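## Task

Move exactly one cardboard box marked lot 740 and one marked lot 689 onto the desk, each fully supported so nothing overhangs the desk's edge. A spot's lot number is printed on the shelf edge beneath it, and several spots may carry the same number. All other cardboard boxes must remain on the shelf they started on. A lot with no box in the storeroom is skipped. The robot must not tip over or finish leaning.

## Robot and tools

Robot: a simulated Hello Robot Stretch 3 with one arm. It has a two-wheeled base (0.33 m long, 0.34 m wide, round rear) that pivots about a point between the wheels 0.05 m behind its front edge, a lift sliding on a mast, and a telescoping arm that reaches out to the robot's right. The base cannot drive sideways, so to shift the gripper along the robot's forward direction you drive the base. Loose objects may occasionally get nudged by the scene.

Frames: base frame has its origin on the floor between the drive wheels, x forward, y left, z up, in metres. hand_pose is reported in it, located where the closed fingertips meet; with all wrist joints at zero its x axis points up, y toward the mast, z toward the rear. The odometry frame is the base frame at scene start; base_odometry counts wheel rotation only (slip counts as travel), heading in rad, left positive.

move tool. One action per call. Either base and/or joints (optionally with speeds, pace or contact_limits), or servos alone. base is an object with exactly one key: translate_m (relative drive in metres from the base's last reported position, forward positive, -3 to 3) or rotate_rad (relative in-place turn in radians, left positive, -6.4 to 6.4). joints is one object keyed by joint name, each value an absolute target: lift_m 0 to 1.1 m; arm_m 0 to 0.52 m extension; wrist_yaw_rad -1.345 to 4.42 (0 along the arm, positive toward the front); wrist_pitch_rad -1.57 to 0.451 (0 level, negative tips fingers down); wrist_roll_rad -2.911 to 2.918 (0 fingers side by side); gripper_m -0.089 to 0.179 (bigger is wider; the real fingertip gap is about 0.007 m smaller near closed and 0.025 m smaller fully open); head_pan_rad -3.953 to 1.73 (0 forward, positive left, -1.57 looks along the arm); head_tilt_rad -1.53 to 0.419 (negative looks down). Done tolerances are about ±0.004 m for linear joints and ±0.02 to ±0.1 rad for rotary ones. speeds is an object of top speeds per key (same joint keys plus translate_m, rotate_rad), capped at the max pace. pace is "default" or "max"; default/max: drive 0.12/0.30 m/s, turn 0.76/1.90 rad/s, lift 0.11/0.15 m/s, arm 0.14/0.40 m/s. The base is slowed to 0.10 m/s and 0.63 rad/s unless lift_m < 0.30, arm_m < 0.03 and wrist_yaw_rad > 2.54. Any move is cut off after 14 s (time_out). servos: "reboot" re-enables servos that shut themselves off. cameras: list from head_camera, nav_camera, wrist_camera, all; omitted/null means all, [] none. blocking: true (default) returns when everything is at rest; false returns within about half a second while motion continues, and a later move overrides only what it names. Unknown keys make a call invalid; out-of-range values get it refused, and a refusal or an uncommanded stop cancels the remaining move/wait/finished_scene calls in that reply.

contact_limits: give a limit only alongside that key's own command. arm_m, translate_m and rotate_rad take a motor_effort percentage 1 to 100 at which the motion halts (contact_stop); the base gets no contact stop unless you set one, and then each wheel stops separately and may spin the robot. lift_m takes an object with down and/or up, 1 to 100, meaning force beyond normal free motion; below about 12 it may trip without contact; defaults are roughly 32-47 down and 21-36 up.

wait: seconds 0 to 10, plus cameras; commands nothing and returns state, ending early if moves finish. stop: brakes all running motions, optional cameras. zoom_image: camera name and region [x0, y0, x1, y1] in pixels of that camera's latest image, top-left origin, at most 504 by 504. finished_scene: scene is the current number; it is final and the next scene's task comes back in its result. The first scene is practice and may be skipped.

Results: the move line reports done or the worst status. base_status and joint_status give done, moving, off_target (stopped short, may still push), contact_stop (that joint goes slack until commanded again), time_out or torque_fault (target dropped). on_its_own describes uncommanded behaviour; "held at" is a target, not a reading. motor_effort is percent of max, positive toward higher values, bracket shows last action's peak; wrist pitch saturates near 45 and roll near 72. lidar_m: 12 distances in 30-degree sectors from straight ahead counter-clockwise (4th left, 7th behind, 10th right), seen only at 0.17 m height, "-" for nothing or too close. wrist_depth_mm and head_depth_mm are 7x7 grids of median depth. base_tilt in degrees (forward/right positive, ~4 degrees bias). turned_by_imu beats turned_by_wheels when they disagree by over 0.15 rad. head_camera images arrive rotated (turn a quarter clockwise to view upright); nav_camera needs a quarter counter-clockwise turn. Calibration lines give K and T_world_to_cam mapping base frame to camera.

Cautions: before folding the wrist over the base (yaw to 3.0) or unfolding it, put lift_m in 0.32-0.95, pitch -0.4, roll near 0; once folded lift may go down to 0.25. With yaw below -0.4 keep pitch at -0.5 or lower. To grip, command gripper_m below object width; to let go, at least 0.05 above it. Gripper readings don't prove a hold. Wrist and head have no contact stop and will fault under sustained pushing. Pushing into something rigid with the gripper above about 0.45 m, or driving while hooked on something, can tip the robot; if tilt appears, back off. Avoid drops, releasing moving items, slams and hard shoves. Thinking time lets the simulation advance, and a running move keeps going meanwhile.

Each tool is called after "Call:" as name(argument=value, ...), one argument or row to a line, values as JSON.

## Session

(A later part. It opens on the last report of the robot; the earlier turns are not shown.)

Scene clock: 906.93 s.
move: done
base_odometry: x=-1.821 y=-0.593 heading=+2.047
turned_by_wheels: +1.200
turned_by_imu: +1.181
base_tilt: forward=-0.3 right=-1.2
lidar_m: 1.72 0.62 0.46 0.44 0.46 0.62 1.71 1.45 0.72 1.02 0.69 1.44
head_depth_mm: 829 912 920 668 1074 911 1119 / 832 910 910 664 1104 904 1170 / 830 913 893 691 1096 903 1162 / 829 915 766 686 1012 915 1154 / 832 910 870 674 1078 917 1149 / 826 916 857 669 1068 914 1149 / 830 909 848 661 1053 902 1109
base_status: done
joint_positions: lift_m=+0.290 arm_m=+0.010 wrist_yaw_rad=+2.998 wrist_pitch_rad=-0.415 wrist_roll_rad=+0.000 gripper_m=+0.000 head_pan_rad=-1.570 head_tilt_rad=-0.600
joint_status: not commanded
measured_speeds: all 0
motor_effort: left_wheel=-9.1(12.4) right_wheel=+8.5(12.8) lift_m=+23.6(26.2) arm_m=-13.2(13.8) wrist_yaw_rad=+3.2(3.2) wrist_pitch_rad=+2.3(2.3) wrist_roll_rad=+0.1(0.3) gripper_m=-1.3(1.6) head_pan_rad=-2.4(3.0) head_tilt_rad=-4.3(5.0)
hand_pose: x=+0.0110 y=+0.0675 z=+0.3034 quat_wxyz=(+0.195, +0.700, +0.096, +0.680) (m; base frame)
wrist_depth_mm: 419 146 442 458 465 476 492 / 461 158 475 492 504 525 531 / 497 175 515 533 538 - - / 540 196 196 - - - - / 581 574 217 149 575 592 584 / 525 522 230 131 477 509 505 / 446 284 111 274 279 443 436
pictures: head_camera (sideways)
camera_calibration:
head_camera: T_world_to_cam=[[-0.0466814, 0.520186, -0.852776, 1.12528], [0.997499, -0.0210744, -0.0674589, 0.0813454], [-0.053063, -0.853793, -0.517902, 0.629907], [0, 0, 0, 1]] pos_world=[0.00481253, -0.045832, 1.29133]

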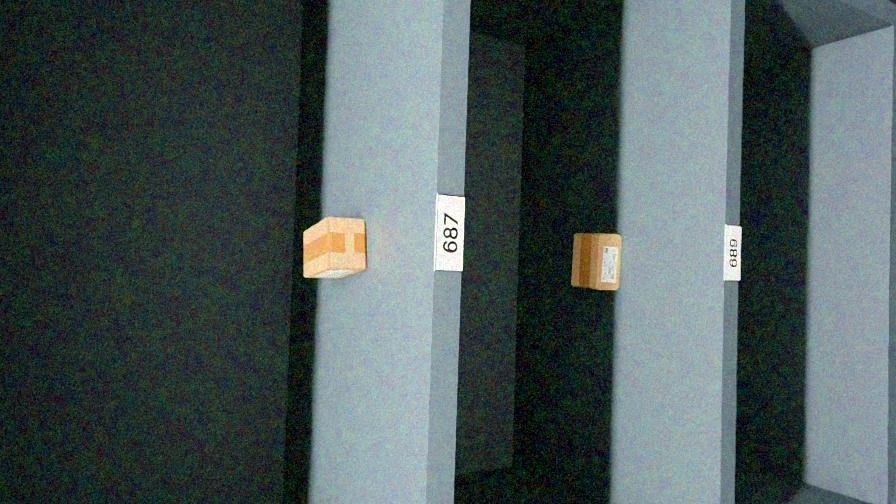

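Call:
move(
  joints={"lift_m": 0.5, "wrist_pitch_rad": -0.4},
  cameras=[],
)

Call:
move(
  joints={"wrist_yaw_rad": 0.0, "gripper_m": 0.179},
  cameras=[],
)

Call:
move(
  joints={"wrist_pitch_rad": -0.15, "arm_m": 0.15},
  cameras=["wrist_camera", "head_camera"],
)

Scene clock: 925.73 s.
move: done
base_odometry: x=-1.821 y=-0.593 heading=+2.047
turned_by_wheels: +0.000
turned_by_imu: +0.000
base_tilt: forward=-0.4 right=-1.1
lidar_m: 1.72 0.62 0.46 0.44 0.45 0.62 1.71 1.45 0.72 1.02 0.69 1.44
head_depth_mm: 834 915 923 670 1074 913 1116 / 833 913 912 663 1099 903 1167 / 833 914 897 691 1093 903 1159 / 829 915 769 685 1016 922 1156 / 830 912 871 677 1079 916 1147 / 829 909 858 667 1069 909 1144 / 830 915 844 662 1050 906 1116
base_status: not commanded
joint_positions: lift_m=+0.500 arm_m=+0.010 wrist_yaw_rad=+2.998 wrist_pitch_rad=-0.415 wrist_roll_rad=+0.000 gripper_m=+0.000 head_pan_rad=-1.570 head_tilt_rad=-0.600
joint_status: all done
measured_speeds: all 0
motor_effort: left_wheel=-9.0(9.7) right_wheel=+8.8(9.5) lift_m=+29.4(35.1) arm_m=-13.0(14.1) wrist_yaw_rad=+2.2(2.8) wrist_pitch_rad=+2.3(4.3) wrist_roll_rad=-0.1(0.3) gripper_m=-1.0(1.5) head_pan_rad=-2.2(3.2) head_tilt_rad=-2.6(4.2)
hand_pose: x=+0.0110 y=+0.0675 z=+0.5134 quat_wxyz=(+0.195, +0.700, +0.096, +0.680) (m; base frame)
wrist_depth_mm: 424 146 440 459 465 478 492 / 461 158 478 493 509 521 525 / 499 174 511 534 536 - - / 535 191 196 - - - - / - - 217 147 - - - / - - 230 131 128 746 750 / 676 677 125 652 634 658 655
pictures: none
No camera images: "cameras" was empty.

Scene clock: 928.20 s.
move: done
base_odometry: x=-1.821 y=-0.593 heading=+2.047
turned_by_wheels: +0.000
turned_by_imu: +0.000
base_tilt: forward=-0.2 right=-1.3
lidar_m: 1.71 0.62 0.46 0.44 0.45 0.62 1.71 1.45 0.73 1.02 0.69 1.44
head_depth_mm: 837 914 928 669 1079 909 1114 / 829 915 914 664 1105 905 1174 / 832 914 899 693 1095 900 1163 / 830 910 763 683 1018 919 1160 / 827 908 870 677 1079 918 1148 / 831 906 856 669 1075 911 1143 / 833 909 847 662 1056 903 1117
base_status: not commanded
joint_positions: lift_m=+0.500 arm_m=+0.010 wrist_yaw_rad=+0.003 wrist_pitch_rad=-0.415 wrist_roll_rad=+0.000 gripper_m=+0.179 head_pan_rad=-1.570 head_tilt_rad=-0.600
joint_status: all done
measured_speeds: all 0
motor_effort: left_wheel=-9.0(9.8) right_wheel=+8.2(9.3) lift_m=+23.6(29.4) arm_m=-12.1(13.4) wrist_yaw_rad=-2.6(7.1) wrist_pitch_rad=+2.2(2.4) wrist_roll_rad=+0.1(0.3) gripper_m=+0.6(83.9) head_pan_rad=-2.2(3.3) head_tilt_rad=-3.3(3.9)
hand_pose: x=-0.0208 y=-0.3798 z=+0.5134 quat_wxyz=(+0.692, +0.147, -0.691, -0.145) (m; base frame)
wrist_depth_mm: 449 443 437 443 463 453 444 / 335 331 327 324 319 316 311 / 465 - - - - 804 - / 488 - - - - - - / 470 148 - - - - - / 119 126 - - - - - / - - - - - - 105
pictures: none
No camera images: "cameras" was empty.

Scene clock: 930.50 s.
move: done
base_odometry: x=-1.821 y=-0.593 heading=+2.047
turned_by_wheels: +0.000
turned_by_imu: +0.000
base_tilt: forward=-0.3 right=-1.1
lidar_m: 1.72 0.62 0.45 0.44 0.46 0.62 1.70 1.45 0.72 1.02 0.69 1.44
head_depth_mm: 834 916 925 669 1072 911 1118 / 829 915 911 664 1101 906 1174 / 832 912 896 691 1097 903 1158 / 833 911 765 683 1022 918 608 / 830 913 870 674 1076 889 1145 / 829 912 856 670 1067 908 1150 / 831 910 847 661 1057 906 1110
base_status: not commanded
joint_positions: lift_m=+0.500 arm_m=+0.150 wrist_yaw_rad=+0.003 wrist_pitch_rad=-0.173 wrist_roll_rad=+0.000 gripper_m=+0.179 head_pan_rad=-1.570 head_tilt_rad=-0.600
joint_status: all done
measured_speeds: all 0
motor_effort: left_wheel=-9.3(9.4) right_wheel=+8.5(9.3) lift_m=+28.2(28.8) arm_m=+12.7(15.4) wrist_yaw_rad=-2.8(4.8) wrist_pitch_rad=+3.8(6.2) wrist_roll_rad=-0.2(0.3) gripper_m=+0.5(1.2) head_pan_rad=-2.2(2.9) head_tilt_rad=-2.1(3.4)
hand_pose: x=-0.0207 y=-0.5433 z=+0.5710 quat_wxyz=(+0.705, +0.062, -0.704, -0.060) (m; base frame)
wrist_depth_mm: 484 - - - - - 544 / 486 - - - - - 578 / 467 497 497 369 450 444 485 / 348 348 346 346 345 343 341 / 254 239 251 250 249 249 262 / 119 144 215 209 206 205 197 / 117 - - - - - 105
pictures: head_camera (sideways), wrist_camera
camera_calibration:
head_camera: T_world_to_cam=[[-0.0466813, 0.520186, -0.852776, 1.12528], [0.997499, -0.0210747, -0.0674589, 0.0813454], [-0.0530632, -0.853793, -0.517902, 0.629907], [0, 0, 0, 1]] pos_world=[0.00481252, -0.045832, 1.29133]
wrist_camera: T_world_to_cam=[[-0.998861, -0.0450653, -0.0156991, -0.0295748], [-0.00187504, 0.365781, -0.930699, 0.762633], [0.0476847, -0.929609, -0.365449, -0.129207], [0, 0, 0, 1]] pos_world=[-0.02195, -0.400402, 0.662099]

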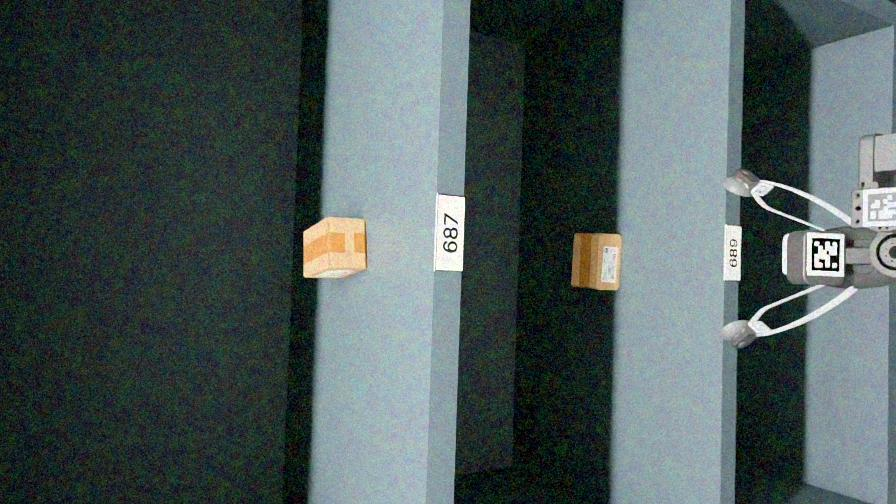

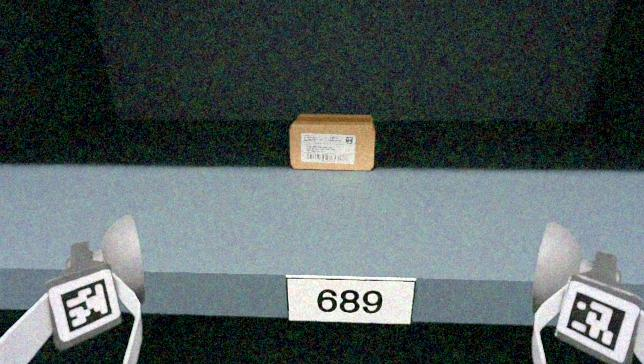

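Call:
move(
  joints={"lift_m": 0.488, "wrist_yaw_rad": 0.03, "arm_m": 0.26},
  cameras=["wrist_camera"],
)

Scene clock: 972.40 s.
move: done
base_odometry: x=-1.821 y=-0.593 heading=+2.047
turned_by_wheels: +0.000
turned_by_imu: +0.000
base_tilt: forward=-0.2 right=-1.2
lidar_m: 1.71 0.62 0.46 0.44 0.45 0.62 1.71 1.46 0.73 1.02 0.69 1.44
head_depth_mm: 832 917 920 670 1071 912 1119 / 833 914 905 662 1105 906 1165 / 832 914 894 690 1092 876 595 / 828 910 768 683 1018 728 639 / 827 911 872 676 1081 909 1155 / 830 912 856 668 1069 913 1141 / 828 913 846 660 1058 904 1109
base_status: not commanded
joint_positions: lift_m=+0.488 arm_m=+0.260 wrist_yaw_rad=+0.027 wrist_pitch_rad=-0.172 wrist_roll_rad=+0.000 gripper_m=+0.179 head_pan_rad=-1.570 head_tilt_rad=-0.600
joint_status: all done
measured_speeds: all 0
motor_effort: left_wheel=-8.9(9.4) right_wheel=+8.5(9.1) lift_m=+24.4(30.4) arm_m=+14.2(15.3) wrist_yaw_rad=+1.3(5.5) wrist_pitch_rad=+3.6(3.7) wrist_roll_rad=-0.1(0.3) gripper_m=+0.4(1.0) head_pan_rad=-2.3(2.9) head_tilt_rad=-1.9(3.2)
hand_pose: x=-0.0148 y=-0.6532 z=+0.5591 quat_wxyz=(+0.706, +0.071, -0.703, -0.052) (m; base frame)
wrist_depth_mm: 451 - - - - - - / 467 - - - - - - / 456 455 450 256 447 442 442 / 315 315 314 263 289 309 306 / 229 215 227 226 225 225 225 / 118 141 178 185 178 177 176 / 118 142 146 146 146 141 107
pictures: wrist_camera
camera_calibration:
wrist_camera: T_world_to_cam=[[-0.997495, -0.0689726, -0.0156797, -0.0443844], [-0.0106196, 0.3652, -0.930868, 0.791384], [0.0699306, -0.92837, -0.365018, -0.235137], [0, 0, 0, 1]] pos_world=[-0.0194257, -0.510369, 0.65015]

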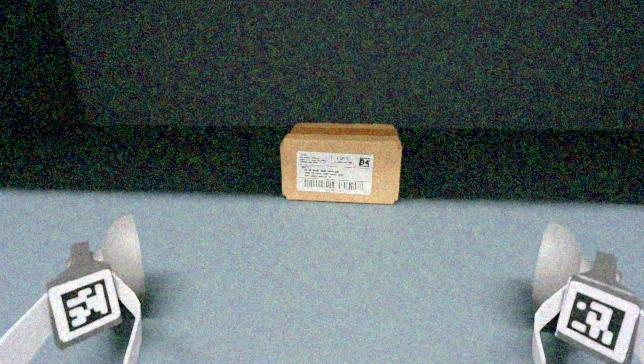

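Call:
move(
  joints={"lift_m": 0.493, "arm_m": 0.392},
  contact_limits={"arm_m": 32},
  cameras=["wrist_camera"],
)

Call:
move(
  joints={"gripper_m": 0.05},
  cameras=["wrist_camera"],
)

Scene clock: 985.17 s.
move: done
base_odometry: x=-1.821 y=-0.593 heading=+2.047
turned_by_wheels: +0.000
turned_by_imu: +0.000
base_tilt: forward=-0.3 right=-1.1
lidar_m: 1.72 0.62 0.46 0.44 0.45 0.62 1.71 1.45 0.73 1.02 0.69 1.44
head_depth_mm: 834 917 924 669 1073 913 1118 / 829 914 908 663 1101 906 1168 / 830 910 892 691 1095 715 590 / 830 911 765 685 1014 745 1155 / 827 912 871 676 1084 915 1153 / 827 912 859 668 1072 907 1143 / 829 910 844 661 1054 907 1112
base_status: not commanded
joint_positions: lift_m=+0.493 arm_m=+0.392 wrist_yaw_rad=+0.027 wrist_pitch_rad=-0.172 wrist_roll_rad=+0.000 gripper_m=+0.179 head_pan_rad=-1.570 head_tilt_rad=-0.600
joint_status: all done
measured_speeds: all 0
motor_effort: left_wheel=-8.4(9.3) right_wheel=+8.6(9.1) lift_m=+30.9(32.1) arm_m=+14.2(15.6) wrist_yaw_rad=+2.0(3.3) wrist_pitch_rad=+3.6(3.7) wrist_roll_rad=-0.1(0.3) gripper_m=+0.7(1.1) head_pan_rad=-1.9(2.8) head_tilt_rad=-0.7(2.1)
contact_limits: arm_m 32 (drawing in: default 32, maximum 55; extending or still: default 41, maximum 69)
hand_pose: x=-0.0148 y=-0.7852 z=+0.5641 quat_wxyz=(+0.706, +0.070, -0.703, -0.052) (m; base frame)
wrist_depth_mm: - - - - - - - / - - - - - - - / - - - - - - - / 329 327 326 323 322 322 319 / 237 224 139 137 144 234 246 / 123 144 147 139 135 183 183 / 118 147 152 146 144 146 107
pictures: wrist_camera
camera_calibration:
wrist_camera: T_world_to_cam=[[-0.997494, -0.0689906, -0.0156763, -0.0534222], [-0.0106237, 0.365124, -0.930898, 0.844223], [0.069947, -0.928399, -0.364942, -0.35592], [0, 0, 0, 1]] pos_world=[-0.019424, -0.642367, 0.655158]

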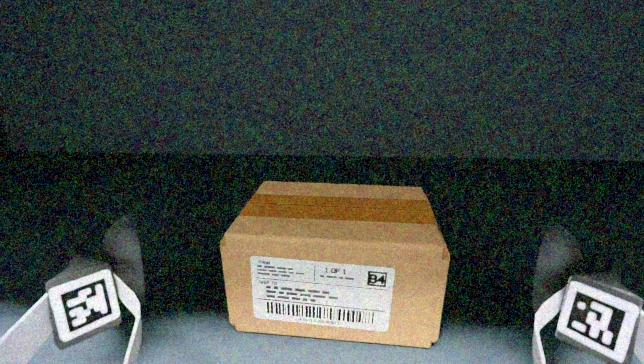

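Scene clock: 986.97 s.
move: done
base_odometry: x=-1.821 y=-0.593 heading=+2.047
turned_by_wheels: +0.000
turned_by_imu: +0.000
base_tilt: forward=-0.3 right=-1.2
lidar_m: 1.71 0.62 0.45 0.44 0.45 0.62 1.71 1.45 0.72 1.02 0.69 1.44
head_depth_mm: 835 915 922 667 1072 913 1124 / 829 917 906 662 1100 902 1172 / 830 912 895 691 1093 716 590 / 831 911 765 680 1017 745 1156 / 828 912 868 675 1080 916 1157 / 830 914 853 668 1066 907 1146 / 829 908 843 661 1048 902 1113
base_status: not commanded
joint_positions: lift_m=+0.493 arm_m=+0.392 wrist_yaw_rad=+0.028 wrist_pitch_rad=-0.172 wrist_roll_rad=+0.000 gripper_m=+0.051 head_pan_rad=-1.570 head_tilt_rad=-0.600
joint_status: all done
measured_speeds: all 0
motor_effort: left_wheel=-8.8(9.3) right_wheel=+8.3(9.1) lift_m=+30.1(31.5) arm_m=+13.6(14.5) wrist_yaw_rad=+2.1(3.2) wrist_pitch_rad=+3.5(3.7) wrist_roll_rad=-0.1(0.3) gripper_m=-15.2(88.4) head_pan_rad=-2.3(2.6) head_tilt_rad=-1.8(1.8)
contact_limits: arm_m 32 (drawing in: default 32, maximum 55; extending or still: default 41, maximum 69)
hand_pose: x=-0.0145 y=-0.7852 z=+0.5641 quat_wxyz=(+0.706, +0.071, -0.703, -0.051) (m; base frame)
wrist_depth_mm: - - - - - - - / - - - - - - - / - - - - - - - / 329 328 326 324 323 322 319 / 238 237 139 136 144 233 234 / 186 185 140 140 133 184 184 / 158 142 147 146 144 141 151
pictures: wrist_camera
camera_calibration:
wrist_camera: T_world_to_cam=[[-0.997426, -0.0699651, -0.0156763, -0.053944], [-0.0109804, 0.365113, -0.930898, 0.84421], [0.0708541, -0.92833, -0.364942, -0.355863], [0, 0, 0, 1]] pos_world=[-0.019321, -0.642365, 0.655159]

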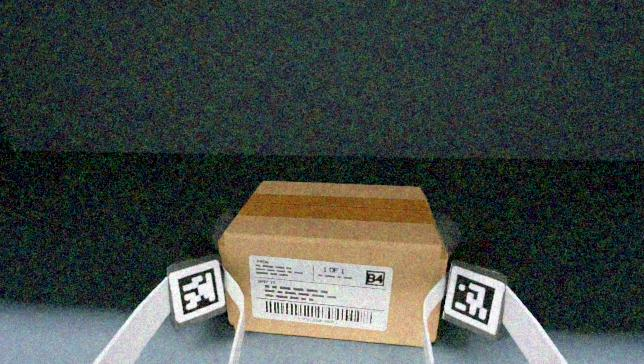

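Call:
move(
  joints={"lift_m": 0.55},
  speeds={"lift_m": 0.06},
  cameras=["wrist_camera"],
)

Call:
move(
  joints={"arm_m": 0.01},
  cameras=["wrist_camera"],
)

Call:
move(
  base={"translate_m": 1.0},
  joints={"lift_m": 0.8},
  speeds={"lift_m": 0.06},
  cameras=[],
)

Call:
move(
  base={"translate_m": 0.91},
  cameras=["wrist_camera", "nav_camera"],
)

Scene clock: 1019.77 s.
move: done
base_odometry: x=-1.821 y=-0.593 heading=+2.047
turned_by_wheels: +0.000
turned_by_imu: +0.000
base_tilt: forward=-0.3 right=-1.0
lidar_m: 1.72 0.62 0.46 0.44 0.45 0.62 1.71 1.46 0.72 1.02 0.69 1.44
head_depth_mm: 830 911 926 667 1073 911 1116 / 834 916 909 664 1099 904 1134 / 831 913 894 691 1095 669 1083 / 830 911 768 683 970 844 1154 / 830 908 871 676 1077 917 1148 / 830 908 856 667 1066 911 1144 / 827 909 842 659 1058 906 1116
base_status: not commanded
joint_positions: lift_m=+0.550 arm_m=+0.392 wrist_yaw_rad=+0.028 wrist_pitch_rad=-0.173 wrist_roll_rad=+0.000 gripper_m=+0.051 head_pan_rad=-1.570 head_tilt_rad=-0.600
joint_status: all done
measured_speeds: all 0
motor_effort: left_wheel=-9.0(9.2) right_wheel=+8.2(9.1) lift_m=+31.0(32.8) arm_m=+13.1(14.0) wrist_yaw_rad=+1.0(2.6) wrist_pitch_rad=+3.8(3.9) wrist_roll_rad=+0.2(0.3) gripper_m=-15.0(15.5) head_pan_rad=-2.2(2.4) head_tilt_rad=-0.7(1.2)
contact_limits: arm_m 32 (drawing in: default 32, maximum 55; extending or still: default 41, maximum 69)
hand_pose: x=-0.0145 y=-0.7851 z=+0.6208 quat_wxyz=(+0.706, +0.071, -0.703, -0.052) (m; base frame)
wrist_depth_mm: - - - - - - - / - - - - - - - / - - - - - - - / 420 - - 177 176 - - / 350 349 139 136 145 343 342 / 273 274 141 139 133 260 271 / 233 209 210 209 209 125 222
pictures: wrist_camera
camera_calibration:
wrist_camera: T_world_to_cam=[[-0.997427, -0.0699473, -0.0157224, -0.0530092], [-0.011009, 0.366136, -0.930496, 0.897542], [0.0708423, -0.927929, -0.365964, -0.334143], [0, 0, 0, 1]] pos_world=[-0.0193203, -0.642391, 0.712042]

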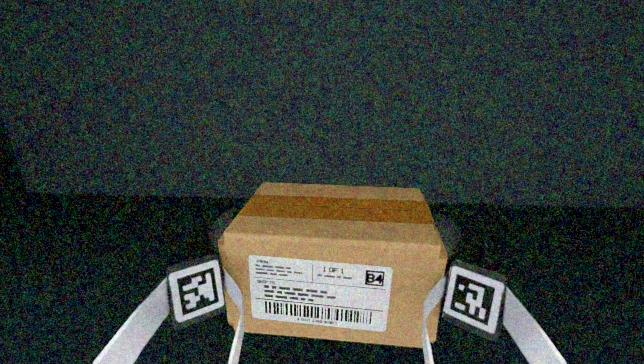

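Scene clock: 1023.77 s.
move: done
base_odometry: x=-1.821 y=-0.593 heading=+2.047
turned_by_wheels: +0.000
turned_by_imu: +0.000
base_tilt: forward=-0.3 right=-1.2
lidar_m: 1.71 0.62 0.45 0.44 0.45 0.62 1.70 1.46 0.72 1.02 0.69 1.44
head_depth_mm: 829 911 922 669 1073 914 1119 / 828 916 907 664 1102 905 1168 / 831 914 897 692 1096 902 1160 / 831 906 767 683 1086 918 655 / 829 911 869 674 1081 912 1101 / 829 910 857 668 1071 907 1146 / 826 910 844 659 1052 908 1114
base_status: not commanded
joint_positions: lift_m=+0.550 arm_m=+0.010 wrist_yaw_rad=+0.028 wrist_pitch_rad=-0.173 wrist_roll_rad=+0.000 gripper_m=+0.051 head_pan_rad=-1.570 head_tilt_rad=-0.600
joint_status: all done
measured_speeds: all 0
motor_effort: left_wheel=-8.8(9.2) right_wheel=+8.0(9.2) lift_m=+25.6(31.3) arm_m=-13.1(15.5) wrist_yaw_rad=+1.0(2.7) wrist_pitch_rad=+3.9(4.0) wrist_roll_rad=+0.2(0.3) gripper_m=-14.6(15.5) head_pan_rad=-1.6(2.6) head_tilt_rad=+0.3(1.1)
hand_pose: x=-0.0145 y=-0.4031 z=+0.6208 quat_wxyz=(+0.706, +0.071, -0.703, -0.052) (m; base frame)
wrist_depth_mm: 468 - - - - - 648 / 470 - - - - - - / 470 - - - - - - / 451 486 483 477 446 479 472 / 383 375 139 136 145 348 349 / 474 - 141 139 133 125 - / 459 123 129 147 143 118 -
pictures: wrist_camera
camera_calibration:
wrist_camera: T_world_to_cam=[[-0.997427, -0.0699421, -0.0157361, -0.0262787], [-0.0110176, 0.366443, -0.930375, 0.75764], [0.0708388, -0.927808, -0.366271, 0.0205595], [0, 0, 0, 1]] pos_world=[-0.0193201, -0.260395, 0.712007]

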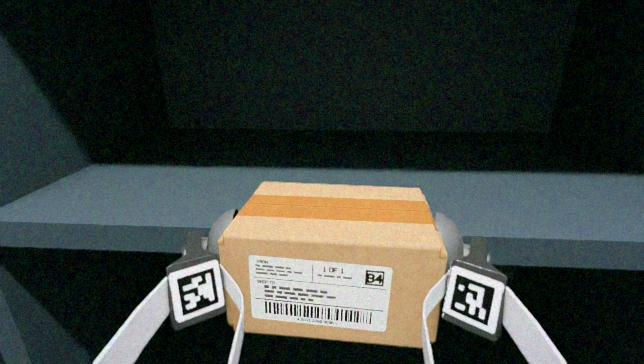

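Scene clock: 1034.87 s.
move: done
base_odometry: x=-2.279 y=+0.296 heading=+2.047
turned_by_wheels: +0.000
turned_by_imu: +0.000
base_tilt: forward=-0.4 right=-1.1
lidar_m: 1.39 0.63 0.46 0.44 0.46 0.63 1.72 0.80 0.76 1.02 0.65 1.44
head_depth_mm: 830 909 922 669 1108 910 1174 / 829 909 913 661 1101 906 1199 / 830 909 898 654 1097 852 1083 / 828 911 880 683 1044 495 331 / 825 906 874 677 1082 867 1147 / 828 909 857 669 1072 910 1149 / 822 893 843 662 994 903 1078
base_status: done
joint_positions: lift_m=+0.800 arm_m=+0.010 wrist_yaw_rad=+0.028 wrist_pitch_rad=-0.174 wrist_roll_rad=+0.000 gripper_m=+0.051 head_pan_rad=-1.570 head_tilt_rad=-0.600
joint_status: all done
measured_speeds: all 0
motor_effort: left_wheel=+5.3(10.2) right_wheel=+4.6(13.8) lift_m=+24.8(34.0) arm_m=+9.9(13.4) wrist_yaw_rad=+1.9(2.8) wrist_pitch_rad=+3.9(4.1) wrist_roll_rad=-0.1(0.3) gripper_m=-15.0(15.4) head_pan_rad=-1.6(2.5) head_tilt_rad=+1.5(2.1)
hand_pose: x=-0.0145 y=-0.4031 z=+0.8707 quat_wxyz=(+0.706, +0.071, -0.703, -0.052) (m; base frame)
wrist_depth_mm: 301 292 288 281 - 270 265 / 386 - - - - - 675 / 370 - - - - - 715 / 374 - - 177 - - 747 / 390 - 139 136 145 - - / - - 140 139 133 - 656 / - - 129 147 143 117 -
pictures: none
No camera images: "cameras" was empty.

Scene clock: 1045.07 s.
move: done
base_odometry: x=-2.696 y=+1.105 heading=+2.047
turned_by_wheels: +0.000
turned_by_imu: +0.000
base_tilt: forward=-0.3 right=-1.2
lidar_m: 0.48 0.50 0.46 0.44 0.46 0.63 1.73 0.80 0.78 1.90 0.69 0.50
head_depth_mm: 2740 2911 3220 2539 1873 1386 1250 / 2725 2982 3319 2506 1858 1491 1268 / 2768 2985 3247 2453 1848 1401 1157 / 2729 2998 3227 2464 1838 493 330 / 2746 2995 3215 2421 1817 1380 1219 / 2100 2185 2227 2187 1801 1453 1219 / 1407 1426 1450 1489 1516 1410 1206
base_status: done
joint_positions: lift_m=+0.800 arm_m=+0.010 wrist_yaw_rad=+0.028 wrist_pitch_rad=-0.174 wrist_roll_rad=+0.000 gripper_m=+0.051 head_pan_rad=-1.570 head_tilt_rad=-0.600
joint_status: not commanded
measured_speeds: all 0
motor_effort: left_wheel=+2.9(10.9) right_wheel=+7.0(13.6) lift_m=+26.3(26.6) arm_m=+13.5(14.1) wrist_yaw_rad=+0.9(3.2) wrist_pitch_rad=+3.9(4.1) wrist_roll_rad=+0.0(0.3) gripper_m=-15.4(15.7) head_pan_rad=-1.4(2.3) head_tilt_rad=+3.0(3.9)
hand_pose: x=-0.0145 y=-0.4031 z=+0.8707 quat_wxyz=(+0.706, +0.071, -0.703, -0.052) (m; base frame)
wrist_depth_mm: - - - - - - - / - - - - - - - / - - - - - - - / - - - - - - - / - - 139 137 145 - - / - - 141 139 133 - - / - - - - - 125 -
pictures: nav_camera (sideways), wrist_camera
camera_calibration:
nav_camera: T_world_to_cam=[[0.0174574, -0.542733, 0.839724, -1.04963], [-0.99979, -0.018517, 0.00881718, 0.0447985], [0.0107638, -0.839701, -0.542943, 0.659755], [0, 0, 0, 1]] pos_world=[0.0560115, -0.0148453, 1.23922]
wrist_camera: T_world_to_cam=[[-0.997427, -0.0699365, -0.0157494, -0.0223317], [-0.0110252, 0.366731, -0.930262, 0.990174], [0.0708351, -0.927695, -0.366559, 0.112412], [0, 0, 0, 1]] pos_world=[-0.01932, -0.260406, 0.961975]

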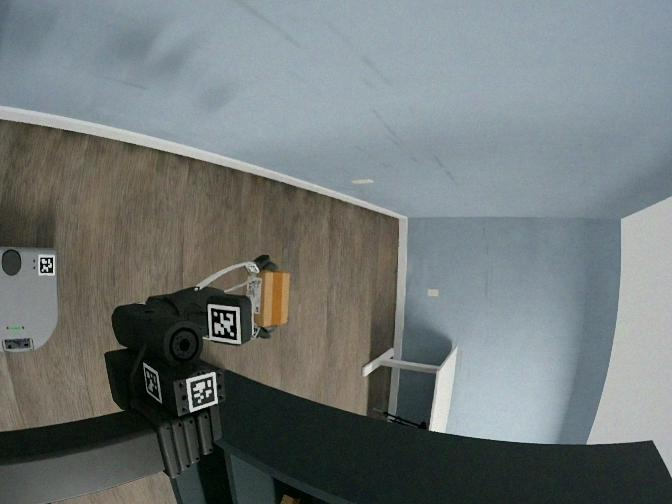

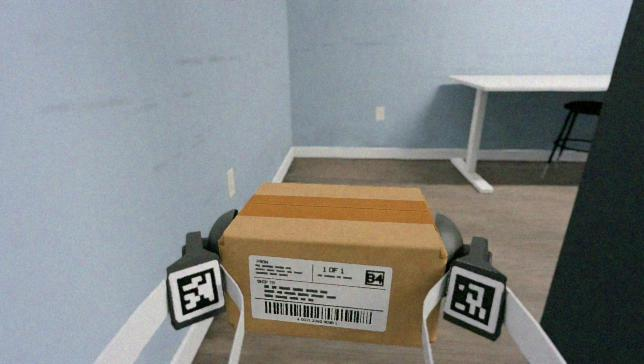

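Call:
move(
  base={"rotate_rad": -1.571},
  cameras=[],
)

Call:
move(
  base={"translate_m": 1.3},
  cameras=["nav_camera"],
)

Call:
move(
  base={"rotate_rad": 2.09},
  cameras=[],
)

Call:
move(
  base={"translate_m": -1.29},
  cameras=[],
)

Call:
move(
  base={"rotate_rad": -0.519},
  joints={"head_tilt_rad": -0.5},
  cameras=["head_camera", "nav_camera", "wrist_camera"],
)

Scene clock: 1067.77 s.
move: done
base_odometry: x=-2.696 y=+1.105 heading=+0.476
turned_by_wheels: -1.571
turned_by_imu: -1.546
base_tilt: forward=-0.2 right=-1.3
lidar_m: 1.80 0.68 0.50 0.48 0.50 0.46 0.44 0.46 0.64 1.81 0.79 0.78
head_depth_mm: 1330 1292 1264 1232 1208 1180 1160 / 2013 1924 1857 1803 1684 1450 1272 / 3468 3624 3252 2467 1854 1405 1153 / 3502 3807 3723 2457 1836 492 330 / 3496 3823 3651 2437 1827 1384 1215 / 2713 2868 2498 2364 1818 1453 1214 / 1934 2052 1980 1685 1722 1447 1207
base_status: done
joint_positions: lift_m=+0.800 arm_m=+0.010 wrist_yaw_rad=+0.028 wrist_pitch_rad=-0.174 wrist_roll_rad=+0.000 gripper_m=+0.051 head_pan_rad=-1.570 head_tilt_rad=-0.600
joint_status: not commanded
measured_speeds: all 0
motor_effort: left_wheel=+8.6(12.6) right_wheel=-9.6(12.9) lift_m=+26.6(27.7) arm_m=+4.8(13.7) wrist_yaw_rad=+0.6(2.8) wrist_pitch_rad=+4.0(4.1) wrist_roll_rad=-0.2(0.3) gripper_m=-14.8(15.4) head_pan_rad=-1.4(2.1) head_tilt_rad=+3.2(4.2)
hand_pose: x=-0.0145 y=-0.4031 z=+0.8707 quat_wxyz=(+0.706, +0.071, -0.703, -0.052) (m; base frame)
wrist_depth_mm: - - - - - - - / - - - - - - - / - - - - - - - / - - - - - - 546 / - - 139 137 145 - 543 / - - 141 140 133 - 541 / - - - - - 119 537
pictures: none
No camera images: "cameras" was empty.

Scene clock: 1081.90 s.
move: done
base_odometry: x=-1.541 y=+1.701 heading=+0.476
turned_by_wheels: +0.000
turned_by_imu: +0.000
base_tilt: forward=-0.3 right=-1.1
lidar_m: 1.74 0.66 0.49 0.47 0.49 0.67 1.73 0.77 0.61 1.11 2.21 1.82
head_depth_mm: 823 800 780 761 744 805 916 / 1255 1201 1152 1109 1072 1043 1017 / 2554 2392 2197 2081 1726 1386 1153 / 3515 3761 3649 2437 1835 494 330 / 3516 3813 3650 2458 1829 1393 1221 / 3364 3753 3603 2410 1810 1460 1218 / 3501 3823 3520 2393 1797 1459 1213
base_status: done
joint_positions: lift_m=+0.800 arm_m=+0.010 wrist_yaw_rad=+0.028 wrist_pitch_rad=-0.174 wrist_roll_rad=+0.000 gripper_m=+0.051 head_pan_rad=-1.570 head_tilt_rad=-0.600
joint_status: not commanded
measured_speeds: all 0
motor_effort: left_wheel=+6.4(11.9) right_wheel=+3.3(10.2) lift_m=+29.5(29.6) arm_m=-11.6(14.2) wrist_yaw_rad=+2.4(3.1) wrist_pitch_rad=+4.0(4.1) wrist_roll_rad=+0.1(0.4) gripper_m=-14.6(15.7) head_pan_rad=-1.3(2.1) head_tilt_rad=+1.9(4.0)
hand_pose: x=-0.0145 y=-0.4031 z=+0.8707 quat_wxyz=(+0.706, +0.071, -0.703, -0.052) (m; base frame)
wrist_depth_mm: - - - - - - 351 / - - - - - - 350 / - - - - - - 344 / - - - - - - 344 / - - 139 137 145 - 342 / - - 141 139 133 - 358 / - - - - 144 118 356
pictures: nav_camera (sideways)
camera_calibration:
nav_camera: T_world_to_cam=[[0.0174573, -0.542452, 0.839906, -1.04987], [-0.99979, -0.0185141, 0.00882313, 0.0447907], [0.010764, -0.839883, -0.542661, 0.659388], [0, 0, 0, 1]] pos_world=[0.0560116, -0.0148664, 1.23922]

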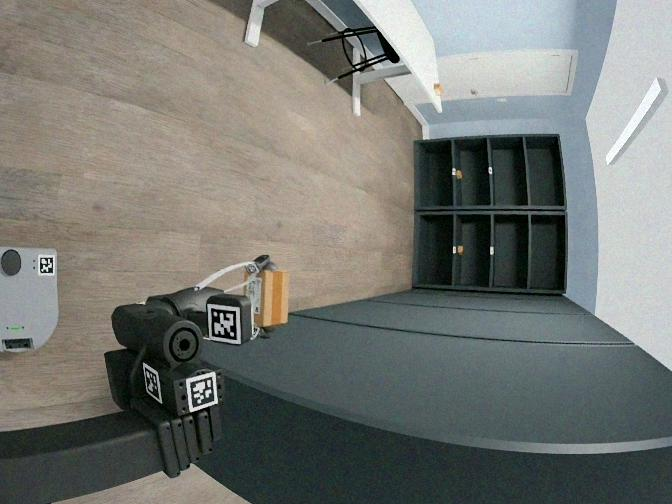

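Scene clock: 1086.30 s.
move: done
base_odometry: x=-1.541 y=+1.701 heading=+2.566
turned_by_wheels: +2.090
turned_by_imu: +2.056
base_tilt: forward=-0.3 right=-1.3
lidar_m: 0.49 0.66 1.73 0.79 0.67 1.01 2.24 1.82 1.91 0.67 0.49 0.47
head_depth_mm: 1584 1775 1914 2119 1886 1496 1283 / 1189 1414 1747 2172 1857 1492 1273 / 936 1071 1251 1507 1736 1395 1158 / 771 862 972 1116 1237 493 330 / 658 718 794 888 993 1085 1194 / 573 619 673 740 816 918 1046 / 507 542 584 632 691 761 839
base_status: done
joint_positions: lift_m=+0.800 arm_m=+0.010 wrist_yaw_rad=+0.028 wrist_pitch_rad=-0.174 wrist_roll_rad=+0.000 gripper_m=+0.051 head_pan_rad=-1.570 head_tilt_rad=-0.600
joint_status: not commanded
measured_speeds: all 0
motor_effort: left_wheel=-8.1(12.2) right_wheel=+8.9(13.0) lift_m=+29.5(30.4) arm_m=-13.2(14.1) wrist_yaw_rad=+1.8(3.1) wrist_pitch_rad=+3.9(4.0) wrist_roll_rad=+0.0(0.3) gripper_m=-14.6(15.6) head_pan_rad=-0.9(1.7) head_tilt_rad=+1.1(2.3)
hand_pose: x=-0.0145 y=-0.4031 z=+0.8707 quat_wxyz=(+0.706, +0.071, -0.703, -0.052) (m; base frame)
wrist_depth_mm: - - - - - - - / - - - - - - - / - - - - - - - / - - - 176 - - - / - - 139 136 145 - - / - - 141 139 133 - - / - - 129 148 - - -
pictures: none
No camera images: "cameras" was empty.

Scene clock: 1100.33 s.
move: done
base_odometry: x=-0.459 y=+0.998 heading=+2.566
turned_by_wheels: +0.000
turned_by_imu: +0.000
base_tilt: forward=-0.4 right=-1.2
lidar_m: 1.64 0.93 0.89 0.93 1.26 2.69 1.44 0.99 0.93 1.43 1.64 1.58
head_depth_mm: 1126 1222 1328 1134 843 1420 1278 / 1190 1292 1397 1123 836 1369 1273 / 1246 1368 1492 1653 830 1398 1133 / 1318 1436 1583 1773 1836 493 330 / 1395 1529 1692 1900 1818 1389 1216 / 1476 1622 1826 2069 1820 1450 1217 / 1571 1748 1934 2124 1809 1442 1212
base_status: done
joint_positions: lift_m=+0.800 arm_m=+0.010 wrist_yaw_rad=+0.028 wrist_pitch_rad=-0.174 wrist_roll_rad=+0.000 gripper_m=+0.051 head_pan_rad=-1.570 head_tilt_rad=-0.600
joint_status: not commanded
measured_speeds: all 0
motor_effort: left_wheel=-3.5(12.6) right_wheel=-7.8(11.3) lift_m=+31.0(31.9) arm_m=-13.1(14.1) wrist_yaw_rad=+1.3(2.8) wrist_pitch_rad=+3.9(4.1) wrist_roll_rad=+0.2(0.4) gripper_m=-15.0(15.8) head_pan_rad=-0.2(1.7) head_tilt_rad=-0.3(1.9)
hand_pose: x=-0.0145 y=-0.4031 z=+0.8707 quat_wxyz=(+0.706, +0.071, -0.703, -0.052) (m; base frame)
wrist_depth_mm: - - - - - - - / - - - - - - - / - - - - - - - / - - - - - - - / - - 139 137 145 - - / - - 141 139 133 - - / - - - - - 124 -
pictures: none
No camera images: "cameras" was empty.

Scene clock: 1102.27 s.
move: done
base_odometry: x=-0.459 y=+0.998 heading=+2.047
turned_by_wheels: -0.519
turned_by_imu: -0.510
base_tilt: forward=-0.4 right=-1.1
lidar_m: 1.58 1.64 0.93 0.89 0.93 1.27 2.69 1.45 0.99 0.93 1.44 1.65
head_depth_mm: 1149 1244 1356 1380 957 813 1324 / 1148 1242 1352 1359 943 803 1317 / 1151 1241 1350 1349 944 753 1244 / 1148 1237 1349 1330 932 508 316 / 1153 1245 1345 1321 925 739 1262 / 1144 1238 1351 1417 920 788 1294 / 1140 1232 1342 1482 1576 1435 1287
base_status: done
joint_positions: lift_m=+0.800 arm_m=+0.010 wrist_yaw_rad=+0.028 wrist_pitch_rad=-0.174 wrist_roll_rad=+0.000 gripper_m=+0.051 head_pan_rad=-1.570 head_tilt_rad=-0.500
joint_status: all done
measured_speeds: all 0
motor_effort: left_wheel=+8.5(12.6) right_wheel=-10.2(14.2) lift_m=+30.6(31.2) arm_m=-13.6(13.9) wrist_yaw_rad=+0.9(2.6) wrist_pitch_rad=+3.9(4.0) wrist_roll_rad=-0.2(0.3) gripper_m=-14.4(15.6) head_pan_rad=-0.5(1.2) head_tilt_rad=+4.1(6.4)
hand_pose: x=-0.0145 y=-0.4031 z=+0.8707 quat_wxyz=(+0.706, +0.071, -0.703, -0.052) (m; base frame)
wrist_depth_mm: - - - - - - - / - - - - - - - / - - - - - - - / - - - 177 - - - / - - 139 137 145 - - / - - 141 140 133 - - / - - - 150 - 125 -
pictures: head_camera (sideways), nav_camera (sideways), wrist_camera
camera_calibration:
head_camera: T_world_to_cam=[[-0.0466133, 0.432371, -0.90049, 1.18751], [0.997505, -0.0277075, -0.064939, 0.0780733], [-0.053028, -0.90127, -0.43, 0.515531], [0, 0, 0, 1]] pos_world=[0.00481308, -0.0466511, 1.29609]
nav_camera: T_world_to_cam=[[0.0173903, -0.45611, 0.889754, -1.11488], [-0.99979, -0.0175456, 0.0105467, 0.0425456], [0.0108008, -0.889751, -0.456319, 0.547046], [0, 0, 0, 1]] pos_world=[0.0560162, -0.0210268, 1.24115]
wrist_camera: T_world_to_cam=[[-0.997421, -0.0700282, -0.0157494, -0.0223456], [-0.0110589, 0.36673, -0.930262, 0.990173], [0.0709204, -0.927688, -0.366559, 0.112416], [0, 0, 0, 1]] pos_world=[-0.0193103, -0.260404, 0.961975]

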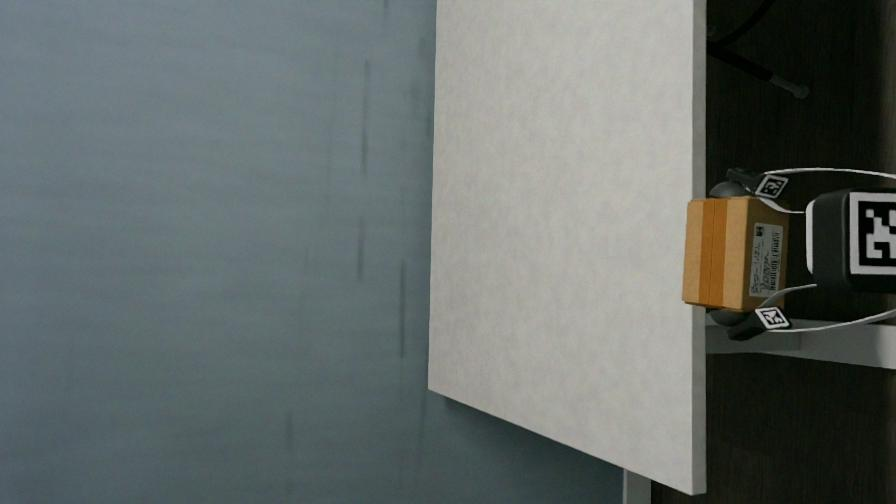

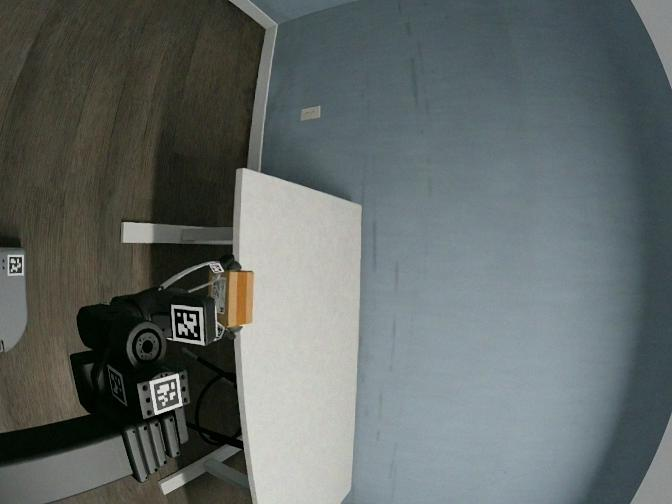

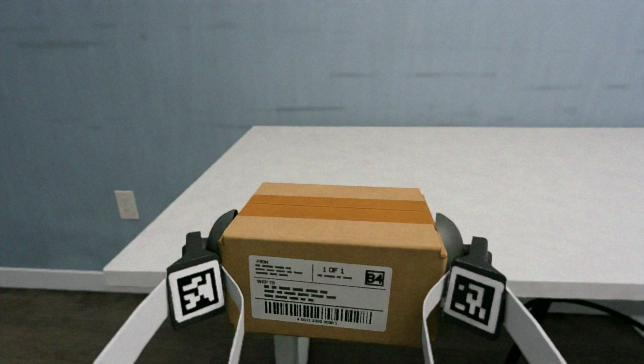

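Call:
move(
  joints={"arm_m": 0.31},
  cameras=[],
)

Call:
move(
  joints={"lift_m": 0.69},
  speeds={"lift_m": 0.06},
  contact_limits={"lift_m": {"down": 14}},
  cameras=["head_camera", "wrist_camera"],
)

Call:
move(
  joints={"lift_m": 0.684},
  speeds={"lift_m": 0.02},
  contact_limits={"lift_m": {"down": 14}},
  cameras=["head_camera", "wrist_camera"],
)

Scene clock: 1124.97 s.
move: done
base_odometry: x=-0.459 y=+0.998 heading=+2.047
turned_by_wheels: +0.000
turned_by_imu: +0.000
base_tilt: forward=-0.3 right=-1.3
lidar_m: 1.58 1.64 0.93 0.90 0.93 1.27 2.69 1.45 0.99 0.92 1.44 1.65
head_depth_mm: 1151 1244 1360 1378 957 757 296 / 1154 1242 1360 1365 504 370 346 / 1150 1237 1352 1351 483 749 1307 / 1152 1240 1352 1328 536 747 1302 / 1146 1239 1347 1314 892 792 1265 / 1139 1236 1349 1413 916 787 1295 / 1146 1231 1348 1472 1581 1435 1287
base_status: not commanded
joint_positions: lift_m=+0.800 arm_m=+0.310 wrist_yaw_rad=+0.028 wrist_pitch_rad=-0.174 wrist_roll_rad=+0.000 gripper_m=+0.051 head_pan_rad=-1.570 head_tilt_rad=-0.500
joint_status: all done
measured_speeds: all 0
motor_effort: left_wheel=+8.3(9.0) right_wheel=-9.8(10.5) lift_m=+30.3(31.2) arm_m=+14.1(16.5) wrist_yaw_rad=+0.9(2.5) wrist_pitch_rad=+3.9(4.1) wrist_roll_rad=+0.0(0.3) gripper_m=-14.8(15.5) head_pan_rad=-0.1(1.3) head_tilt_rad=+3.8(4.9)
hand_pose: x=-0.0145 y=-0.7031 z=+0.8707 quat_wxyz=(+0.706, +0.072, -0.703, -0.052) (m; base frame)
wrist_depth_mm: - - - - - - - / - - - - - - - / - - - - - - - / - - - 177 - - - / - - 139 137 145 - - / - - 141 140 134 - - / - - 129 147 143 117 -
pictures: none
No camera images: "cameras" was empty.

Scene clock: 1127.40 s.
move: done
base_odometry: x=-0.459 y=+0.998 heading=+2.047
turned_by_wheels: +0.000
turned_by_imu: +0.000
base_tilt: forward=-0.2 right=-1.1
lidar_m: 1.58 1.64 0.93 0.90 0.93 1.27 2.69 1.44 0.99 0.92 1.44 1.64
head_depth_mm: 1150 1245 1356 1386 955 813 1321 / 1146 1244 1356 1362 945 753 401 / 1152 1240 1355 1350 941 526 1279 / 1144 1231 1352 1336 838 551 1301 / 1141 1246 1353 1322 926 791 1264 / 1141 1239 1346 1411 918 786 1292 / 1145 1231 1338 1479 1584 1438 1286
base_status: not commanded
joint_positions: lift_m=+0.690 arm_m=+0.310 wrist_yaw_rad=+0.028 wrist_pitch_rad=-0.174 wrist_roll_rad=+0.000 gripper_m=+0.051 head_pan_rad=-1.570 head_tilt_rad=-0.500
joint_status: all done
measured_speeds: all 0
motor_effort: left_wheel=+8.7(9.0) right_wheel=-9.1(10.5) lift_m=+26.4(27.3) arm_m=+11.9(14.4) wrist_yaw_rad=+0.7(2.8) wrist_pitch_rad=+3.9(4.1) wrist_roll_rad=+0.2(0.3) gripper_m=-14.9(15.4) head_pan_rad=-0.3(1.3) head_tilt_rad=+3.0(4.3)
contact_limits: lift_m down 14 (down: maximum 72; up: maximum 65)
hand_pose: x=-0.0145 y=-0.7031 z=+0.7606 quat_wxyz=(+0.706, +0.072, -0.703, -0.052) (m; base frame)
wrist_depth_mm: - - - - - - - / - - - - - - - / - - - - - - - / - - - 177 - - - / - - 138 137 144 - - / - - 141 139 133 - - / - - 129 148 143 118 -
pictures: head_camera (sideways), wrist_camera
camera_calibration:
head_camera: T_world_to_cam=[[-0.046613, 0.43208, -0.90063, 1.1877], [0.997505, -0.0277286, -0.0649298, 0.0780614], [-0.053028, -0.901409, -0.429709, 0.515152], [0, 0, 0, 1]] pos_world=[0.00481308, -0.046653, 1.29611]
wrist_camera: T_world_to_cam=[[-0.997421, -0.0700259, -0.0157553, -0.0450808], [-0.0110626, 0.366862, -0.93021, 0.997876], [0.0709188, -0.927636, -0.36669, -0.206084], [0, 0, 0, 1]] pos_world=[-0.0193102, -0.56041, 0.851954]

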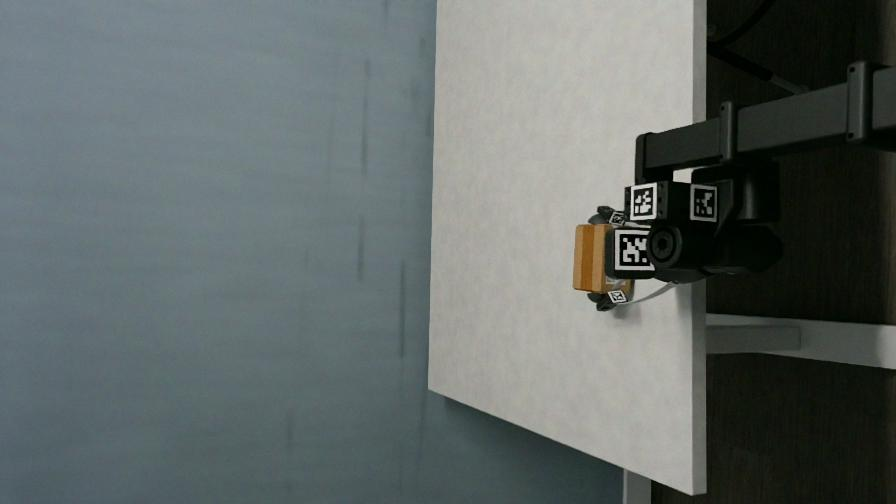

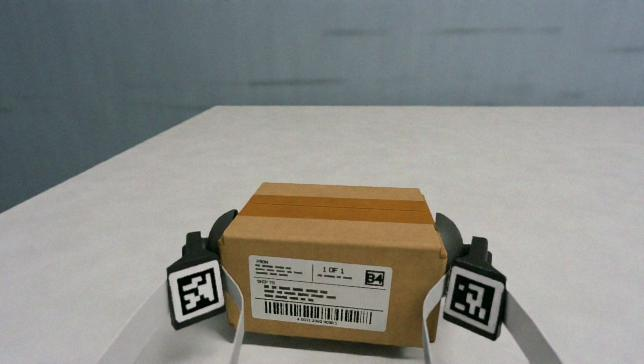

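Scene clock: 1128.07 s.
move: done
base_odometry: x=-0.459 y=+0.998 heading=+2.047
turned_by_wheels: +0.000
turned_by_imu: +0.000
base_tilt: forward=-0.3 right=-1.2
lidar_m: 1.58 1.64 0.93 0.90 0.93 1.27 2.69 1.44 0.99 0.92 1.44 1.65
head_depth_mm: 1152 1247 1359 1372 953 814 1326 / 1146 1242 1351 1368 947 753 408 / 1149 1240 1346 1348 941 527 1275 / 1152 1237 1357 1332 933 552 1304 / 1143 1239 1354 1321 924 792 1273 / 1146 1234 1352 1422 922 785 1299 / 1144 1232 1347 1473 1593 1437 1288
base_status: not commanded
joint_positions: lift_m=+0.684 arm_m=+0.310 wrist_yaw_rad=+0.028 wrist_pitch_rad=-0.174 wrist_roll_rad=+0.000 gripper_m=+0.051 head_pan_rad=-1.570 head_tilt_rad=-0.500
joint_status: all done
measured_speeds: all 0
motor_effort: left_wheel=+8.2(8.7) right_wheel=-9.8(10.2) lift_m=+25.9(27.0) arm_m=+11.4(12.5) wrist_yaw_rad=+2.0(2.2) wrist_pitch_rad=+4.0(4.0) wrist_roll_rad=+0.2(0.3) gripper_m=-14.8(15.4) head_pan_rad=-0.4(1.0) head_tilt_rad=+3.1(4.0)
contact_limits: lift_m down 14 (down: maximum 72; up: maximum 65)
hand_pose: x=-0.0145 y=-0.7031 z=+0.7546 quat_wxyz=(+0.706, +0.072, -0.703, -0.052) (m; base frame)
wrist_depth_mm: - - - - - - - / - - - - - - - / - - - - - - - / - - - 177 - - - / - - 139 137 145 - - / - - 142 139 133 - - / - - 129 148 143 118 -
pictures: head_camera (sideways), wrist_camera
camera_calibration:
head_camera: T_world_to_cam=[[-0.0466131, 0.43208, -0.90063, 1.1877], [0.997505, -0.0277283, -0.0649298, 0.0780614], [-0.0530278, -0.901409, -0.429709, 0.515152], [0, 0, 0, 1]] pos_world=[0.00481309, -0.046653, 1.29611]
wrist_camera: T_world_to_cam=[[-0.997421, -0.0700251, -0.0157575, -0.0451732], [-0.0110639, 0.36691, -0.930191, 0.992301], [0.0709183, -0.927617, -0.366738, -0.208236], [0, 0, 0, 1]] pos_world=[-0.0193102, -0.560411, 0.845949]

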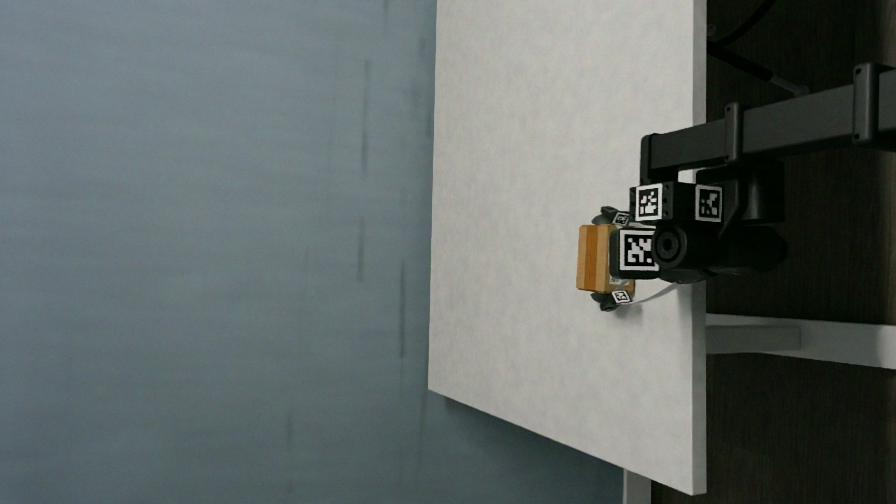

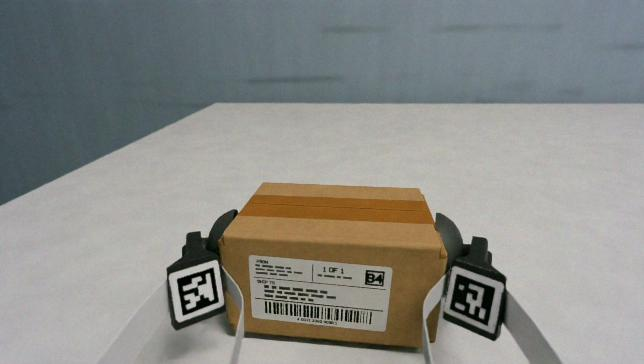

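Call:
move(
  joints={"lift_m": 0.679},
  speeds={"lift_m": 0.02},
  contact_limits={"lift_m": {"down": 14}},
  cameras=["wrist_camera"],
)

Call:
move(
  joints={"lift_m": 0.675},
  speeds={"lift_m": 0.02},
  contact_limits={"lift_m": {"down": 14}},
  cameras=["wrist_camera"],
)

Scene clock: 1134.73 s.
move: done
base_odometry: x=-0.459 y=+0.998 heading=+2.047
turned_by_wheels: +0.000
turned_by_imu: +0.000
base_tilt: forward=-0.3 right=-1.1
lidar_m: 1.58 1.64 0.93 0.89 0.93 1.27 2.69 1.44 0.99 0.92 1.44 1.64
head_depth_mm: 1154 1246 1358 1382 958 811 1331 / 1149 1244 1352 1361 944 755 412 / 1146 1241 1350 1345 940 528 1274 / 1149 1241 1356 1328 933 552 1276 / 1143 1235 1353 1312 925 792 1270 / 1146 1231 1342 1423 916 787 1301 / 1150 1242 1346 1468 1586 1435 1283
base_status: not commanded
joint_positions: lift_m=+0.679 arm_m=+0.310 wrist_yaw_rad=+0.028 wrist_pitch_rad=-0.171 wrist_roll_rad=+0.000 gripper_m=+0.051 head_pan_rad=-1.570 head_tilt_rad=-0.500
joint_status: all done
measured_speeds: all 0
motor_effort: left_wheel=+8.4(8.9) right_wheel=-9.5(10.1) lift_m=+22.7(31.3) arm_m=+9.3(10.0) wrist_yaw_rad=+0.8(1.7) wrist_pitch_rad=+3.5(4.0) wrist_roll_rad=+0.0(0.3) gripper_m=-14.9(15.4) head_pan_rad=-0.5(0.7) head_tilt_rad=+1.9(2.7)
contact_limits: lift_m down 14 (down: maximum 72; up: maximum 65)
hand_pose: x=-0.0145 y=-0.7032 z=+0.7503 quat_wxyz=(+0.706, +0.071, -0.703, -0.051) (m; base frame)
wrist_depth_mm: - - - - - - - / - - - - - - - / - - - - - - - / - - - 174 - - - / - - 138 136 145 - - / - - 141 140 133 - - / - - 129 148 143 118 -
pictures: wrist_camera
camera_calibration:
wrist_camera: T_world_to_cam=[[-0.99742, -0.0700659, -0.0156536, -0.0453554], [-0.011, 0.364609, -0.931096, 0.98735], [0.0709455, -0.928521, -0.364439, -0.212358], [0, 0, 0, 1]] pos_world=[-0.0193116, -0.560354, 0.841216]

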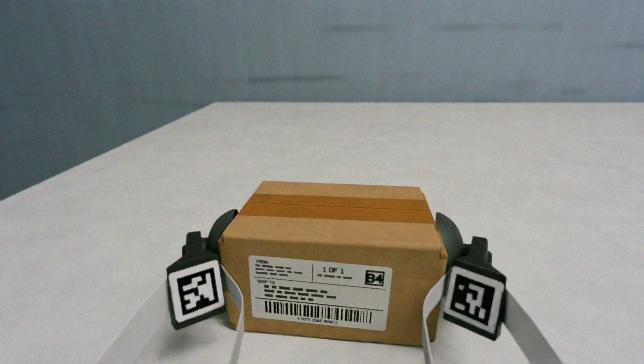

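Scene clock: 1135.33 s.
move: done
base_odometry: x=-0.459 y=+0.998 heading=+2.047
turned_by_wheels: +0.000
turned_by_imu: +0.000
base_tilt: forward=-0.5 right=-1.0
lidar_m: 1.58 1.64 0.93 0.90 0.93 1.27 2.69 1.44 0.99 0.93 1.44 1.64
head_depth_mm: 1145 1249 1359 1377 957 812 1324 / 1148 1245 1356 1360 952 756 418 / 1147 1242 1344 1347 940 531 1247 / 1143 1237 1353 1336 929 554 1268 / 1145 1235 1353 1313 924 791 1268 / 1150 1235 1348 1425 919 787 1294 / 1145 1232 1345 1470 1592 1443 1281
base_status: not commanded
joint_positions: lift_m=+0.675 arm_m=+0.310 wrist_yaw_rad=+0.028 wrist_pitch_rad=-0.157 wrist_roll_rad=+0.000 gripper_m=+0.051 head_pan_rad=-1.570 head_tilt_rad=-0.500
joint_status: all done
measured_speeds: all 0
motor_effort: left_wheel=+8.2(8.7) right_wheel=-9.5(10.2) lift_m=+24.2(24.2) arm_m=+8.5(9.9) wrist_yaw_rad=+0.9(2.1) wrist_pitch_rad=+0.8(3.4) wrist_roll_rad=-0.2(0.3) gripper_m=-15.1(15.2) head_pan_rad=-0.5(0.9) head_tilt_rad=+2.1(2.8)
contact_limits: lift_m down 14 (down: maximum 72; up: maximum 65)
hand_pose: x=-0.0145 y=-0.7042 z=+0.7499 quat_wxyz=(+0.706, +0.066, -0.704, -0.046) (m; base frame)
wrist_depth_mm: - - - - - - - / - - - - - - - / - - - - - - - / - - - 176 - - - / - - 139 136 145 - - / - - 140 140 133 - - / - - 129 147 144 118 -
pictures: wrist_camera
camera_calibration:
wrist_camera: T_world_to_cam=[[-0.997412, -0.070302, -0.0150367, -0.0460274], [-0.0106215, 0.350961, -0.93633, 0.981677], [0.0711031, -0.933747, -0.3508, -0.227292], [0, 0, 0, 1]] pos_world=[-0.0193203, -0.559999, 0.838747]

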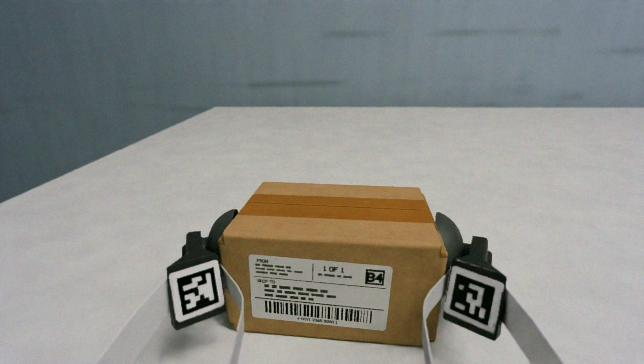

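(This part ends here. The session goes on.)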